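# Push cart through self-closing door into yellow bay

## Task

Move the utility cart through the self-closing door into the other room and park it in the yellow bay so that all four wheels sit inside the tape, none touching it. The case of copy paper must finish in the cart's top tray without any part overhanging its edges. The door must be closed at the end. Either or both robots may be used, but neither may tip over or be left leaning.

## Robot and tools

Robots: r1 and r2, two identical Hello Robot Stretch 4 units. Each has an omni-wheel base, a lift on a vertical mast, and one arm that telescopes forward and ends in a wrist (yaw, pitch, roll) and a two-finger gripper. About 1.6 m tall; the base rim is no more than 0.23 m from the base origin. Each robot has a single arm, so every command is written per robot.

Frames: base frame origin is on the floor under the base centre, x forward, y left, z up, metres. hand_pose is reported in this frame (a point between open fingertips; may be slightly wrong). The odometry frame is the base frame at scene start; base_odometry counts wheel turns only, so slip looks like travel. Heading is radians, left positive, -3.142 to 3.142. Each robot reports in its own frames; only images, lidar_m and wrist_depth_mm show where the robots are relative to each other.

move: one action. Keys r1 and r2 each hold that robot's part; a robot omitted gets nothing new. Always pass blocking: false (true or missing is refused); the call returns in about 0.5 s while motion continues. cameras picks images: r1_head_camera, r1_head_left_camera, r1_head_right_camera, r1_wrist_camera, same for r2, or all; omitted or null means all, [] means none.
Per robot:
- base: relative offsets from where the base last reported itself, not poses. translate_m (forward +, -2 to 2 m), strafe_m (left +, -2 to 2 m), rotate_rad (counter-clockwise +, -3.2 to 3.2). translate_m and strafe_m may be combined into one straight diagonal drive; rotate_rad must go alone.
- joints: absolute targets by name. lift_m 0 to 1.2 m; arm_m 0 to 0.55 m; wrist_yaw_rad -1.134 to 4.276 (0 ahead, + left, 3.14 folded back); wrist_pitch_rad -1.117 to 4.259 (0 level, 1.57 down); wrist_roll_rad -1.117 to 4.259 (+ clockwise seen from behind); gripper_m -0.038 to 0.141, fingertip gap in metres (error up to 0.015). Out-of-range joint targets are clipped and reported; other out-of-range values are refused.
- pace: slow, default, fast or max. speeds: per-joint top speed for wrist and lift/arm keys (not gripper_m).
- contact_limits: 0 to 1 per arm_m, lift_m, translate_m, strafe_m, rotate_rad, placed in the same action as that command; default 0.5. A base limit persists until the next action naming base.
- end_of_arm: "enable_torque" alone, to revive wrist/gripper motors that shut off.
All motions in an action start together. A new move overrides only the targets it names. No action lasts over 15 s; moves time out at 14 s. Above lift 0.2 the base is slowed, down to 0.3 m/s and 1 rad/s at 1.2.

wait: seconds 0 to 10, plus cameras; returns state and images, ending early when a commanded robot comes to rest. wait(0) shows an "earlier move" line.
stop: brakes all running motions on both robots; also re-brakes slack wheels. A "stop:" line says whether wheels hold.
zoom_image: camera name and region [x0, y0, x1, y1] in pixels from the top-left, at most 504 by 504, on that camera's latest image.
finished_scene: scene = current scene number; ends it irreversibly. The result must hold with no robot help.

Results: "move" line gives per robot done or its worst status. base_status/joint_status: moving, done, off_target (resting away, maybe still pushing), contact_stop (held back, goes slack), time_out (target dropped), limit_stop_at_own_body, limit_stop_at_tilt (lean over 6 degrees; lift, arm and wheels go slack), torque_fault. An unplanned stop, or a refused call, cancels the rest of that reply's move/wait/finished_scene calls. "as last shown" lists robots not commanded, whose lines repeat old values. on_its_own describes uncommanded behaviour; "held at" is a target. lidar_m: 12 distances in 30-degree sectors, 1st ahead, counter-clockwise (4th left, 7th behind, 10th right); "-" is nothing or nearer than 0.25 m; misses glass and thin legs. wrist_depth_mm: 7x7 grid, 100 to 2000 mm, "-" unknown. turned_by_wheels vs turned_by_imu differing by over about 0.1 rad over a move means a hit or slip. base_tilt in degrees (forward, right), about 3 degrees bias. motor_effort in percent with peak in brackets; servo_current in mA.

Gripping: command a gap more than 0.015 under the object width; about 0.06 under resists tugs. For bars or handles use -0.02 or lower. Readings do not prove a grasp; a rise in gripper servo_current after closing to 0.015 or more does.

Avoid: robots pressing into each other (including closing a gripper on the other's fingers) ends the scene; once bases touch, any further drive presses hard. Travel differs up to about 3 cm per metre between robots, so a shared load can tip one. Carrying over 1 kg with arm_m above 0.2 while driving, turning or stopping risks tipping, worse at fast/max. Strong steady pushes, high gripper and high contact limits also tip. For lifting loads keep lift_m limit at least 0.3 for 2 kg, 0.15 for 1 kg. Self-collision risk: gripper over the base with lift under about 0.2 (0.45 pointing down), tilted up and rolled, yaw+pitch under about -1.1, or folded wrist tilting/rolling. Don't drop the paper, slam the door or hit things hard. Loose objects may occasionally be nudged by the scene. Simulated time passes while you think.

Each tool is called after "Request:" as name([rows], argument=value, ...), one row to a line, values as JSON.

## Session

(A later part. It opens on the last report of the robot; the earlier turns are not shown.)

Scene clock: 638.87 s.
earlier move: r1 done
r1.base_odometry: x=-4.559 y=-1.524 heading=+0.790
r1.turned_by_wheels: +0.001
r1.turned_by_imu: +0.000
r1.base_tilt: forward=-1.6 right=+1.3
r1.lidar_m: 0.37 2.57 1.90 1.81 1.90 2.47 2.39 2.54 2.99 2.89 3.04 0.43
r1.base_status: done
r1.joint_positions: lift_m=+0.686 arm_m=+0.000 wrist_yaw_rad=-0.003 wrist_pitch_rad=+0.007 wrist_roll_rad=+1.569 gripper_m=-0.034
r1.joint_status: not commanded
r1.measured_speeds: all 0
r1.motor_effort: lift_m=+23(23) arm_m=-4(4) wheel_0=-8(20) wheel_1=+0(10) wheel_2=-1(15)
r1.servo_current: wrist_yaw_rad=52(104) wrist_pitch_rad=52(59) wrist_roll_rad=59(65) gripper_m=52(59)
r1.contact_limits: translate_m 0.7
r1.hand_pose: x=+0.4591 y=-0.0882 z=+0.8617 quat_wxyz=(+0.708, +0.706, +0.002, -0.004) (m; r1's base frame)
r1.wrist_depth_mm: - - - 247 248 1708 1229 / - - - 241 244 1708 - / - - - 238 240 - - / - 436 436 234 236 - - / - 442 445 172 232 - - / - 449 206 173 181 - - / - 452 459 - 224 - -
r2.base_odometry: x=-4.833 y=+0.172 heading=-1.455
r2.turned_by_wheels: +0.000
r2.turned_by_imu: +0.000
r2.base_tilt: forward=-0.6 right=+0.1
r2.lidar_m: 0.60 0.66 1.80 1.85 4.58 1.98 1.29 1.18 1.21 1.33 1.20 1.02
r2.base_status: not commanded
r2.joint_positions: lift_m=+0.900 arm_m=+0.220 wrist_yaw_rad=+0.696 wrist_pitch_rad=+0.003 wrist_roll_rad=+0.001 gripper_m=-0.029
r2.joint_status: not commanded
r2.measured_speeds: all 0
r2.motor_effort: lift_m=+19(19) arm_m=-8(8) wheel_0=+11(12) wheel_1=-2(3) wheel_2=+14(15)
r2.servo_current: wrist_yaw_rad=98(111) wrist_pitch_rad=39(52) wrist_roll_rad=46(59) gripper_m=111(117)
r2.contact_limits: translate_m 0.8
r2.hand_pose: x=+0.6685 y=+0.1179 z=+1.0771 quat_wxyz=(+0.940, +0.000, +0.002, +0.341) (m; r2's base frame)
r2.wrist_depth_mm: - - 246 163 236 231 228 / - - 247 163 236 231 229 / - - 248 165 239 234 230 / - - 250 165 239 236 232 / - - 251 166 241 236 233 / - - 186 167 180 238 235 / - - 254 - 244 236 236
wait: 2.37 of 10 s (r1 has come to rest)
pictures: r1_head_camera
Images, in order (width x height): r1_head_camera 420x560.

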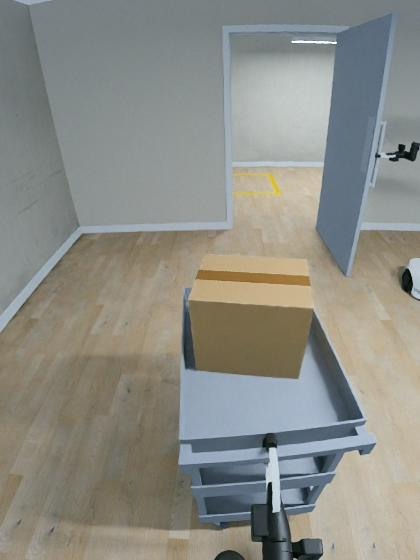

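Request:
move(r1={"base":{"translate_m":0.05,"strafe_m":0.28},"contact_limits":{"translate_m":0.7}}, cameras=[], blocking=false)

Request:
wait(seconds=10, cameras=[])

Request:
move(r1={"base":{"translate_m":0.5,"strafe_m":-0.15},"contact_limits":{"translate_m":0.7}}, cameras=[], blocking=false)

Request:
wait(seconds=10, cameras=["r1_head_camera"])

Scene clock: 650.43 s.
move: r1 moving
r1.base_odometry: x=-4.579 y=-1.497 heading=+0.789
r1.turned_by_wheels: -0.001
r1.turned_by_imu: -0.001
r1.base_tilt: forward=-1.6 right=+1.3
r1.lidar_m: 0.38 2.49 1.87 1.78 1.87 2.47 2.39 2.55 3.05 2.93 3.05 0.42
r1.base_status: translate_m moving; strafe_m moving
r1.joint_positions: lift_m=+0.686 arm_m=+0.000 wrist_yaw_rad=-0.003 wrist_pitch_rad=+0.007 wrist_roll_rad=+1.569 gripper_m=-0.034
r1.joint_status: not commanded
r1.measured_speeds: translate_m=+0.023 strafe_m=+0.127 rotate_rad=-0.002 lift_m=+0.000 arm_m=+0.000 wrist_yaw_rad=+0.000 wrist_pitch_rad=+0.000 wrist_roll_rad=+0.000
r1.motor_effort: lift_m=+23(23) arm_m=-3(4) wheel_0=-14(16) wheel_1=+9(9) wheel_2=-5(5)
r1.servo_current: wrist_yaw_rad=46(65) wrist_pitch_rad=46(52) wrist_roll_rad=39(52) gripper_m=59(59)
r1.contact_limits: translate_m 0.7
r1.hand_pose: x=+0.4590 y=-0.0884 z=+0.8617 quat_wxyz=(+0.708, +0.706, +0.001, -0.004) (m; r1's base frame)
r1.wrist_depth_mm: - - - 242 242 1708 1229 / - - - 238 239 1808 - / - - - 236 237 - - / - 436 439 173 236 - - / - 442 442 170 233 - - / - 455 187 172 181 - - / - 459 462 - 226 - -
r2: as last shown
r2.base_tilt: forward=-0.6 right=+0.0
r2.lidar_m: 0.63 0.65 1.80 1.83 4.59 1.96 1.30 1.19 1.22 1.31 1.21 1.05
r2.motor_effort: lift_m=+19(19) arm_m=-8(8) wheel_0=+11(12) wheel_1=-2(3) wheel_2=+15(15)
r2.servo_current: wrist_yaw_rad=91(98) wrist_pitch_rad=39(52) wrist_roll_rad=46(59) gripper_m=104(111)
r2.contact_limits: translate_m 0.8
r2.wrist_depth_mm: - - 245 163 236 231 227 / - - 247 163 237 233 229 / - - 248 164 237 234 230 / - - 249 166 240 236 231 / - - 251 166 242 236 233 / - - 186 166 180 237 235 / - - 256 - 243 237 236
pictures: none
No camera images: "cameras" was empty.

Scene clock: 652.30 s.
earlier move: r1 done
r1.base_odometry: x=-4.723 y=-1.292 heading=+0.790
r1.turned_by_wheels: +0.000
r1.turned_by_imu: +0.000
r1.base_tilt: forward=-1.6 right=+1.3
r1.lidar_m: 0.42 2.19 1.62 1.53 1.60 2.29 2.44 2.59 3.27 3.17 0.47 0.39
r1.base_status: done
r1.joint_positions: lift_m=+0.686 arm_m=+0.000 wrist_yaw_rad=-0.003 wrist_pitch_rad=+0.007 wrist_roll_rad=+1.569 gripper_m=-0.034
r1.joint_status: not commanded
r1.measured_speeds: all 0
r1.motor_effort: lift_m=+23(23) arm_m=-4(4) wheel_0=-5(16) wheel_1=-2(10) wheel_2=+0(5)
r1.servo_current: wrist_yaw_rad=46(72) wrist_pitch_rad=52(59) wrist_roll_rad=46(65) gripper_m=59(59)
r1.contact_limits: translate_m 0.7
r1.hand_pose: x=+0.4591 y=-0.0882 z=+0.8617 quat_wxyz=(+0.708, +0.706, +0.002, -0.004) (m; r1's base frame)
r1.wrist_depth_mm: - - 564 - 189 - - / - 384 389 - 197 - - / - 415 415 - 205 - - / - 449 452 150 215 - - / - 500 488 157 223 - - / - - 207 - 180 1708 - / - - 179 - 244 1397 1229
r2.base_odometry: x=-4.833 y=+0.172 heading=-1.455
r2.turned_by_wheels: +0.000
r2.turned_by_imu: +0.000
r2.base_tilt: forward=-0.7 right=+0.1
r2.lidar_m: 0.61 0.65 1.87 1.92 4.59 1.94 1.30 1.19 1.21 1.33 1.20 1.07
r2.base_status: not commanded
r2.joint_positions: lift_m=+0.900 arm_m=+0.220 wrist_yaw_rad=+0.696 wrist_pitch_rad=+0.003 wrist_roll_rad=+0.001 gripper_m=-0.029
r2.joint_status: not commanded
r2.measured_speeds: all 0
r2.motor_effort: lift_m=+19(19) arm_m=-7(8) wheel_0=+11(12) wheel_1=-3(3) wheel_2=+15(15)
r2.servo_current: wrist_yaw_rad=85(104) wrist_pitch_rad=46(52) wrist_roll_rad=39(65) gripper_m=104(111)
r2.contact_limits: translate_m 0.8
r2.hand_pose: x=+0.6685 y=+0.1179 z=+1.0771 quat_wxyz=(+0.940, +0.000, +0.002, +0.341) (m; r2's base frame)
r2.wrist_depth_mm: - - 245 163 236 231 228 / - - 246 164 236 232 229 / - - 248 164 239 234 230 / - - 251 166 240 236 231 / - - 251 166 242 236 233 / - - 187 167 181 237 234 / - - 255 - 245 237 236
wait: 1.87 of 10 s (r1 has come to rest)
pictures: none
No camera images: "cameras" was empty.

Scene clock: 652.80 s.
move: r1 moving
r1.base_odometry: x=-4.694 y=-1.276 heading=+0.790
r1.turned_by_wheels: +0.001
r1.turned_by_imu: +0.001
r1.base_tilt: forward=-1.6 right=+1.3
r1.lidar_m: 0.41 2.20 1.61 1.53 1.61 2.28 2.47 2.62 3.29 3.16 2.67 0.40
r1.base_status: translate_m moving; strafe_m moving
r1.joint_positions: lift_m=+0.686 arm_m=+0.000 wrist_yaw_rad=-0.003 wrist_pitch_rad=+0.007 wrist_roll_rad=+1.569 gripper_m=-0.034
r1.joint_status: not commanded
r1.measured_speeds: translate_m=+0.121 strafe_m=-0.038 rotate_rad=-0.001 lift_m=+0.000 arm_m=+0.000 wrist_yaw_rad=+0.000 wrist_pitch_rad=+0.000 wrist_roll_rad=+0.000
r1.motor_effort: lift_m=+23(23) arm_m=+4(4) wheel_0=+15(15) wheel_1=+6(8) wheel_2=-15(15)
r1.servo_current: wrist_yaw_rad=39(52) wrist_pitch_rad=52(52) wrist_roll_rad=52(59) gripper_m=52(59)
r1.contact_limits: translate_m 0.7
r1.hand_pose: x=+0.4590 y=-0.0882 z=+0.8617 quat_wxyz=(+0.708, +0.706, +0.002, -0.004) (m; r1's base frame)
r1.wrist_depth_mm: - - 559 130 185 - - / - 379 379 188 194 - - / - 404 410 196 201 - - / - 436 442 147 209 - - / - 492 484 153 220 - - / - - 508 - 183 1661 - / - - 177 144 241 141 1205
r2: as last shown
r2.base_tilt: forward=-0.7 right=+0.0
r2.lidar_m: 0.60 0.64 1.83 1.94 4.58 1.94 1.29 1.17 1.21 1.31 1.19 1.02
r2.motor_effort: lift_m=+19(19) arm_m=-8(8) wheel_0=+11(12) wheel_1=-3(3) wheel_2=+14(15)
r2.servo_current: wrist_yaw_rad=98(104) wrist_pitch_rad=46(46) wrist_roll_rad=59(59) gripper_m=104(117)
r2.contact_limits: translate_m 0.8
r2.wrist_depth_mm: - - 245 163 236 231 228 / - - 247 163 237 233 229 / - - 249 164 238 234 230 / - - 251 166 240 235 231 / - - 251 166 241 236 232 / - - 186 167 181 236 234 / - - 255 - 243 238 236
pictures: none
No camera images: "cameras" was empty.

Scene clock: 655.47 s.
earlier move: r1 done
r1.base_odometry: x=-4.264 y=-1.042 heading=+0.790
r1.turned_by_wheels: +0.000
r1.turned_by_imu: +0.001
r1.base_tilt: forward=-1.6 right=+1.2
r1.lidar_m: 0.39 0.41 1.75 1.67 1.78 2.47 2.94 3.11 3.16 3.04 2.23 0.41
r1.base_status: done
r1.joint_positions: lift_m=+0.686 arm_m=+0.000 wrist_yaw_rad=+0.003 wrist_pitch_rad=+0.007 wrist_roll_rad=+1.569 gripper_m=-0.034
r1.joint_status: not commanded
r1.measured_speeds: all 0
r1.motor_effort: lift_m=+23(23) arm_m=-4(4) wheel_0=+1(23) wheel_1=+1(9) wheel_2=+2(15)
r1.servo_current: wrist_yaw_rad=46(72) wrist_pitch_rad=52(59) wrist_roll_rad=52(65) gripper_m=46(59)
r1.contact_limits: translate_m 0.7
r1.hand_pose: x=+0.4595 y=-0.0866 z=+0.8617 quat_wxyz=(+0.708, +0.706, +0.004, -0.002) (m; r1's base frame)
r1.wrist_depth_mm: - - - 218 219 1708 - / - - - 219 222 - - / - 418 415 222 223 - - / - 436 436 165 225 - - / - 455 455 165 229 - - / - 480 466 173 181 - - / - 492 179 - 233 139 -
r2.base_odometry: x=-4.833 y=+0.172 heading=-1.455
r2.turned_by_wheels: +0.000
r2.turned_by_imu: +0.000
r2.base_tilt: forward=-0.7 right=+0.0
r2.lidar_m: 0.62 0.67 1.62 2.24 4.58 1.92 1.30 1.20 1.21 1.28 1.21 1.05
r2.base_status: not commanded
r2.joint_positions: lift_m=+0.900 arm_m=+0.220 wrist_yaw_rad=+0.696 wrist_pitch_rad=+0.003 wrist_roll_rad=+0.001 gripper_m=-0.029
r2.joint_status: not commanded
r2.measured_speeds: all 0
r2.motor_effort: lift_m=+19(19) arm_m=-8(8) wheel_0=+11(12) wheel_1=-2(3) wheel_2=+15(15)
r2.servo_current: wrist_yaw_rad=104(104) wrist_pitch_rad=39(52) wrist_roll_rad=52(65) gripper_m=111(117)
r2.contact_limits: translate_m 0.8
r2.hand_pose: x=+0.6685 y=+0.1179 z=+1.0771 quat_wxyz=(+0.940, +0.000, +0.002, +0.341) (m; r2's base frame)
r2.wrist_depth_mm: - - 245 163 236 231 228 / - - 247 164 236 232 229 / - - 248 165 238 234 230 / - - 250 166 240 236 232 / 1366 1661 251 166 242 236 232 / - - 186 167 181 238 235 / - 1229 255 - 243 237 236
wait: 2.67 of 10 s (r1 has come to rest)
pictures: r1_head_camera
Images, in order (width x height): r1_head_camera 420x560.

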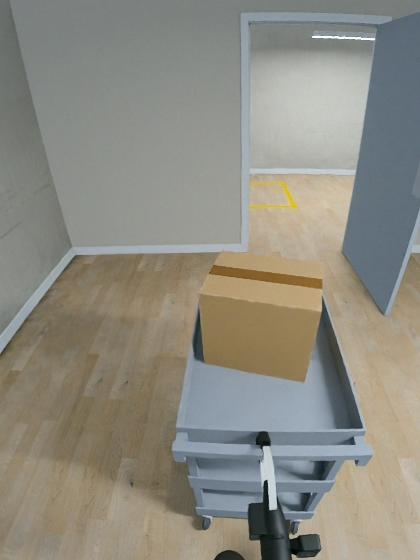

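Request:
move(r1={"base":{"translate_m":0.0,"strafe_m":0.42},"contact_limits":{"translate_m":0.7}}, cameras=[], blocking=false)

Request:
wait(seconds=10, cameras=[])

Request:
move(r1={"base":{"translate_m":0.5,"strafe_m":-0.18},"contact_limits":{"translate_m":0.7}}, cameras=[], blocking=false)

Request:
wait(seconds=10, cameras=["r1_head_camera"])

Scene clock: 671.63 s.
move: r1 moving
r1.base_odometry: x=-4.290 y=-1.017 heading=+0.789
r1.turned_by_wheels: -0.001
r1.turned_by_imu: -0.001
r1.base_tilt: forward=-1.6 right=+1.3
r1.lidar_m: 0.38 2.29 1.73 1.65 1.74 2.44 2.96 3.10 3.19 3.08 2.26 0.42
r1.base_status: translate_m moving; strafe_m moving
r1.joint_positions: lift_m=+0.686 arm_m=+0.000 wrist_yaw_rad=-0.005 wrist_pitch_rad=+0.007 wrist_roll_rad=+1.569 gripper_m=-0.034
r1.joint_status: not commanded
r1.measured_speeds: translate_m=+0.000 strafe_m=+0.143 rotate_rad=-0.001 lift_m=+0.000 arm_m=+0.000 wrist_yaw_rad=-0.007 wrist_pitch_rad=+0.000 wrist_roll_rad=+0.000
r1.motor_effort: lift_m=+23(23) arm_m=-4(4) wheel_0=-15(16) wheel_1=+8(9) wheel_2=-1(3)
r1.servo_current: wrist_yaw_rad=59(59) wrist_pitch_rad=52(59) wrist_roll_rad=65(65) gripper_m=52(52)
r1.contact_limits: translate_m 0.7
r1.hand_pose: x=+0.4589 y=-0.0888 z=+0.8617 quat_wxyz=(+0.708, +0.706, +0.001, -0.004) (m; r1's base frame)
r1.wrist_depth_mm: - - - - 226 1618 - / - - - - 227 1708 - / - 421 427 166 228 - - / - 433 439 167 229 - - / - 452 452 167 231 - - / - 469 187 172 180 - - / - 477 484 - 231 139 -
r2: as last shown
r2.base_tilt: forward=-0.7 right=+0.1
r2.lidar_m: 0.60 0.65 1.60 2.23 4.58 1.99 1.29 1.20 1.22 1.31 1.20 1.02
r2.motor_effort: lift_m=+19(19) arm_m=-8(8) wheel_0=+11(11) wheel_1=-2(3) wheel_2=+14(15)
r2.servo_current: wrist_yaw_rad=91(98) wrist_pitch_rad=39(46) wrist_roll_rad=52(52) gripper_m=111(111)
r2.contact_limits: translate_m 0.8
r2.wrist_depth_mm: - - 245 163 236 230 227 / - - 247 164 236 232 228 / - - 249 164 239 233 229 / - - 248 165 239 235 232 / 1336 1618 252 166 242 236 233 / - - 186 167 181 238 234 / - 1281 254 - 244 237 236
pictures: none
No camera images: "cameras" was empty.

Scene clock: 673.87 s.
earlier move: r1 done
r1.base_odometry: x=-4.562 y=-0.746 heading=+0.790
r1.turned_by_wheels: +0.001
r1.turned_by_imu: +0.001
r1.base_tilt: forward=-1.6 right=+1.3
r1.lidar_m: 0.44 1.76 1.33 1.27 1.33 1.86 2.94 3.11 3.56 3.45 0.35 0.34
r1.base_status: done
r1.joint_positions: lift_m=+0.686 arm_m=+0.000 wrist_yaw_rad=-0.003 wrist_pitch_rad=+0.007 wrist_roll_rad=+1.569 gripper_m=-0.034
r1.joint_status: not commanded
r1.measured_speeds: all 0
r1.motor_effort: lift_m=+23(23) arm_m=-4(4) wheel_0=-1(19) wheel_1=-2(10) wheel_2=+3(5)
r1.servo_current: wrist_yaw_rad=46(78) wrist_pitch_rad=52(59) wrist_roll_rad=39(72) gripper_m=52(59)
r1.contact_limits: translate_m 0.7
r1.hand_pose: x=+0.4591 y=-0.0882 z=+0.8617 quat_wxyz=(+0.708, +0.706, +0.002, -0.004) (m; r1's base frame)
r1.wrist_depth_mm: - 342 342 - 149 147 - / - 379 384 - 160 160 - / - 436 439 104 174 172 - / - - 504 117 193 591 - / - - - - 215 1618 - / - - 206 - 181 1618 1229 / - - 179 144 282 140 1118
r2.base_odometry: x=-4.833 y=+0.172 heading=-1.455
r2.turned_by_wheels: +0.000
r2.turned_by_imu: +0.000
r2.base_tilt: forward=-0.7 right=+0.1
r2.lidar_m: 0.62 0.65 1.78 2.71 4.59 1.97 1.28 1.18 1.21 1.32 1.20 1.03
r2.base_status: not commanded
r2.joint_positions: lift_m=+0.900 arm_m=+0.220 wrist_yaw_rad=+0.696 wrist_pitch_rad=+0.003 wrist_roll_rad=+0.001 gripper_m=-0.029
r2.joint_status: not commanded
r2.measured_speeds: all 0
r2.motor_effort: lift_m=+19(19) arm_m=-8(8) wheel_0=+11(12) wheel_1=-2(3) wheel_2=+14(15)
r2.servo_current: wrist_yaw_rad=98(104) wrist_pitch_rad=46(52) wrist_roll_rad=39(65) gripper_m=104(111)
r2.contact_limits: translate_m 0.8
r2.hand_pose: x=+0.6685 y=+0.1179 z=+1.0771 quat_wxyz=(+0.940, +0.000, +0.002, +0.341) (m; r2's base frame)
r2.wrist_depth_mm: - - 245 163 236 231 228 / - - 247 163 236 231 229 / - - 248 165 239 233 229 / - - 250 166 239 236 231 / 1618 - 250 166 240 236 233 / - - 186 167 181 237 234 / - - 254 - 243 238 236
wait: 2.23 of 10 s (r1 has come to rest)
pictures: none
No camera images: "cameras" was empty.

Scene clock: 674.37 s.
move: r1 moving
r1.base_odometry: x=-4.532 y=-0.732 heading=+0.791
r1.turned_by_wheels: +0.001
r1.turned_by_imu: +0.001
r1.base_tilt: forward=-1.6 right=+1.3
r1.lidar_m: 0.44 1.79 1.34 1.27 1.35 1.87 2.98 3.12 3.57 3.44 0.33 0.32
r1.base_status: translate_m moving; strafe_m moving
r1.joint_positions: lift_m=+0.686 arm_m=+0.000 wrist_yaw_rad=-0.003 wrist_pitch_rad=+0.007 wrist_roll_rad=+1.569 gripper_m=-0.034
r1.joint_status: not commanded
r1.measured_speeds: translate_m=+0.125 strafe_m=-0.044 rotate_rad=+0.004 lift_m=+0.000 arm_m=+0.000 wrist_yaw_rad=+0.001 wrist_pitch_rad=+0.000 wrist_roll_rad=+0.000
r1.motor_effort: lift_m=+23(23) arm_m=+4(4) wheel_0=+14(15) wheel_1=+6(6) wheel_2=-12(14)
r1.servo_current: wrist_yaw_rad=65(65) wrist_pitch_rad=59(59) wrist_roll_rad=52(59) gripper_m=46(52)
r1.contact_limits: translate_m 0.7
r1.hand_pose: x=+0.4590 y=-0.0882 z=+0.8617 quat_wxyz=(+0.708, +0.706, +0.002, -0.004) (m; r1's base frame)
r1.wrist_depth_mm: - 336 336 - 138 138 - / - 379 382 - 149 149 - / - 439 442 - 165 165 - / - - - 107 185 559 - / - - - 119 209 1618 1281 / - - 213 - 182 1576 1229 / - - 180 126 286 327 342
r2: as last shown
r2.base_tilt: forward=-0.6 right=+0.0
r2.lidar_m: 0.60 0.66 1.77 2.68 4.58 1.96 1.31 1.19 1.22 1.30 1.21 1.06
r2.servo_current: wrist_yaw_rad=91(98) wrist_pitch_rad=39(46) wrist_roll_rad=46(59) gripper_m=111(111)
r2.contact_limits: translate_m 0.8
r2.wrist_depth_mm: - - 246 163 235 232 227 / - - 245 163 237 232 229 / - - 248 165 238 234 230 / - - 250 165 240 236 231 / 1576 - 252 165 241 236 233 / - - 186 166 180 236 234 / 1756 - 255 - 243 237 235
pictures: none
No camera images: "cameras" was empty.

Scene clock: 677.07 s.
earlier move: r1 done
r1.base_odometry: x=-4.083 y=-0.517 heading=+0.791
r1.turned_by_wheels: +0.000
r1.turned_by_imu: +0.002
r1.base_tilt: forward=-1.6 right=+1.3
r1.lidar_m: 0.44 2.01 1.48 1.44 1.53 2.13 3.49 3.65 3.40 3.29 0.31 0.31
r1.base_status: done
r1.joint_positions: lift_m=+0.686 arm_m=+0.000 wrist_yaw_rad=+0.003 wrist_pitch_rad=+0.007 wrist_roll_rad=+1.569 gripper_m=-0.034
r1.joint_status: not commanded
r1.measured_speeds: all 0
r1.motor_effort: lift_m=+23(23) arm_m=+4(4) wheel_0=+3(22) wheel_1=+2(8) wheel_2=+1(14)
r1.servo_current: wrist_yaw_rad=46(78) wrist_pitch_rad=46(59) wrist_roll_rad=46(78) gripper_m=52(65)
r1.contact_limits: translate_m 0.7
r1.hand_pose: x=+0.4595 y=-0.0867 z=+0.8617 quat_wxyz=(+0.708, +0.706, +0.004, -0.002) (m; r1's base frame)
r1.wrist_depth_mm: 353 334 - - - - - / - 397 - - - 123 - / - - - - - 147 - / - - - - - 169 504 / - - - - 215 1661 1281 / - - - 112 176 1537 364 / - - 183 - 179 136 1229
r2.base_odometry: x=-4.833 y=+0.172 heading=-1.455
r2.turned_by_wheels: +0.000
r2.turned_by_imu: +0.000
r2.base_tilt: forward=-0.7 right=+0.1
r2.lidar_m: 0.61 0.65 1.45 4.60 4.60 1.96 1.31 1.17 1.23 1.31 1.21 1.05
r2.base_status: not commanded
r2.joint_positions: lift_m=+0.900 arm_m=+0.220 wrist_yaw_rad=+0.696 wrist_pitch_rad=+0.003 wrist_roll_rad=+0.001 gripper_m=-0.029
r2.joint_status: not commanded
r2.measured_speeds: all 0
r2.motor_effort: lift_m=+19(19) arm_m=-8(8) wheel_0=+11(12) wheel_1=-2(3) wheel_2=+14(15)
r2.servo_current: wrist_yaw_rad=91(104) wrist_pitch_rad=39(46) wrist_roll_rad=59(65) gripper_m=104(117)
r2.contact_limits: translate_m 0.8
r2.hand_pose: x=+0.6685 y=+0.1179 z=+1.0771 quat_wxyz=(+0.940, +0.000, +0.002, +0.341) (m; r2's base frame)
r2.wrist_depth_mm: - - 245 163 236 231 228 / - - 247 163 238 231 229 / - - 249 165 238 234 229 / - - 250 166 241 236 232 / - 1308 252 166 242 236 233 / - 1808 184 166 180 236 235 / 1921 - 254 - 244 237 236
wait: 2.70 of 10 s (r1 has come to rest)
pictures: r1_head_camera
Images, in order (width x height): r1_head_camera 420x560.

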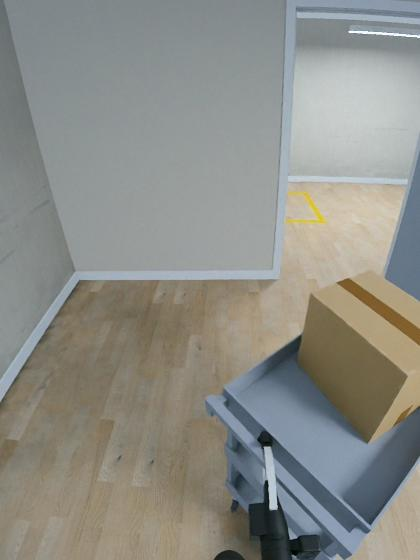

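Request:
move(r1={"base":{"translate_m":0.12,"strafe_m":-0.58},"contact_limits":{"translate_m":0.7}}, cameras=[], blocking=false)

Request:
wait(seconds=10, cameras=["r1_head_camera"])

Scene clock: 684.07 s.
move: r1 moving
r1.base_odometry: x=-4.055 y=-0.535 heading=+0.792
r1.turned_by_wheels: +0.002
r1.turned_by_imu: +0.002
r1.base_tilt: forward=-1.6 right=+1.2
r1.lidar_m: 0.43 2.04 1.52 1.45 1.53 2.15 3.50 3.64 3.38 3.26 0.32 0.32
r1.base_status: translate_m moving; strafe_m moving
r1.joint_positions: lift_m=+0.686 arm_m=+0.000 wrist_yaw_rad=+0.010 wrist_pitch_rad=+0.007 wrist_roll_rad=+1.569 gripper_m=-0.034
r1.joint_status: not commanded
r1.measured_speeds: translate_m=+0.024 strafe_m=-0.124 rotate_rad=+0.005 lift_m=+0.000 arm_m=+0.000 wrist_yaw_rad=+0.028 wrist_pitch_rad=+0.000 wrist_roll_rad=+0.000
r1.motor_effort: lift_m=+23(23) arm_m=+4(4) wheel_0=+22(22) wheel_1=-4(9) wheel_2=-1(4)
r1.servo_current: wrist_yaw_rad=65(65) wrist_pitch_rad=52(65) wrist_roll_rad=59(72) gripper_m=59(59)
r1.contact_limits: translate_m 0.7
r1.hand_pose: x=+0.4601 y=-0.0847 z=+0.8617 quat_wxyz=(+0.708, +0.706, +0.006, +0.001) (m; r1's base frame)
r1.wrist_depth_mm: 329 336 - - - - - / - 392 - - - - - / - - - - - - - / - - - - - - 1281 / - - - - - 1537 1255 / - - - - - 362 366 / - - 175 107 175 136 1229
r2: as last shown
r2.base_tilt: forward=-0.7 right=+0.0
r2.lidar_m: 0.62 0.65 1.44 4.61 4.59 1.95 1.28 1.17 1.22 1.28 1.21 1.06
r2.motor_effort: lift_m=+19(19) arm_m=-7(8) wheel_0=+11(12) wheel_1=-2(3) wheel_2=+14(15)
r2.servo_current: wrist_yaw_rad=91(104) wrist_pitch_rad=39(46) wrist_roll_rad=46(59) gripper_m=111(111)
r2.contact_limits: translate_m 0.8
r2.wrist_depth_mm: - - 246 163 236 230 227 / - - 246 163 236 232 229 / - - 247 165 238 233 229 / - - 250 166 241 235 230 / - 1281 252 166 241 236 233 / - 1576 183 167 180 236 236 / 1983 - 254 - 243 238 236
pictures: none
No camera images: "cameras" was empty.

Scene clock: 686.97 s.
earlier move: r1 done
r1.base_odometry: x=-3.586 y=-0.840 heading=+0.791
r1.turned_by_wheels: -0.001
r1.turned_by_imu: -0.001
r1.base_tilt: forward=-1.6 right=+1.2
r1.lidar_m: 0.41 2.30 2.06 2.00 2.12 2.93 3.65 3.75 2.82 2.70 1.59 0.40
r1.base_status: done
r1.joint_positions: lift_m=+0.686 arm_m=+0.000 wrist_yaw_rad=+0.006 wrist_pitch_rad=+0.007 wrist_roll_rad=+1.569 gripper_m=-0.034
r1.joint_status: not commanded
r1.measured_speeds: all 0
r1.motor_effort: lift_m=+23(23) arm_m=-4(4) wheel_0=+4(23) wheel_1=+0(9) wheel_2=-1(4)
r1.servo_current: wrist_yaw_rad=39(85) wrist_pitch_rad=46(65) wrist_roll_rad=46(72) gripper_m=46(59)
r1.contact_limits: translate_m 0.7
r1.hand_pose: x=+0.4598 y=-0.0857 z=+0.8617 quat_wxyz=(+0.708, +0.706, +0.005, +0.000) (m; r1's base frame)
r1.wrist_depth_mm: - 413 521 - 194 - - / 1921 387 392 - 202 - - / 1863 415 418 148 208 - - / 1921 455 449 - 216 - - / - 484 480 160 224 - - / - - 508 182 229 1756 - / - - 176 156 242 1430 1308
r2.base_odometry: x=-4.833 y=+0.172 heading=-1.455
r2.turned_by_wheels: +0.000
r2.turned_by_imu: +0.000
r2.base_tilt: forward=-0.7 right=+0.1
r2.lidar_m: 0.59 0.65 1.12 1.78 4.58 1.95 1.29 1.19 1.23 1.32 1.21 1.04
r2.base_status: not commanded
r2.joint_positions: lift_m=+0.900 arm_m=+0.220 wrist_yaw_rad=+0.696 wrist_pitch_rad=+0.003 wrist_roll_rad=+0.001 gripper_m=-0.029
r2.joint_status: not commanded
r2.measured_speeds: all 0
r2.motor_effort: lift_m=+19(19) arm_m=-8(8) wheel_0=+11(12) wheel_1=-2(3) wheel_2=+14(15)
r2.servo_current: wrist_yaw_rad=91(104) wrist_pitch_rad=46(52) wrist_roll_rad=46(59) gripper_m=104(111)
r2.contact_limits: translate_m 0.8
r2.hand_pose: x=+0.6685 y=+0.1179 z=+1.0771 quat_wxyz=(+0.940, +0.000, +0.002, +0.341) (m; r2's base frame)
r2.wrist_depth_mm: - - 245 163 235 232 227 / - - 247 164 236 231 229 / - - 247 164 239 235 230 / - - 250 165 240 235 230 / - 891 251 166 241 236 233 / 931 878 186 167 180 236 234 / - 1182 254 - 244 237 235
wait: 2.90 of 10 s (r1 has come to rest)
pictures: r1_head_camera
Images, in order (width x height): r1_head_camera 420x560.

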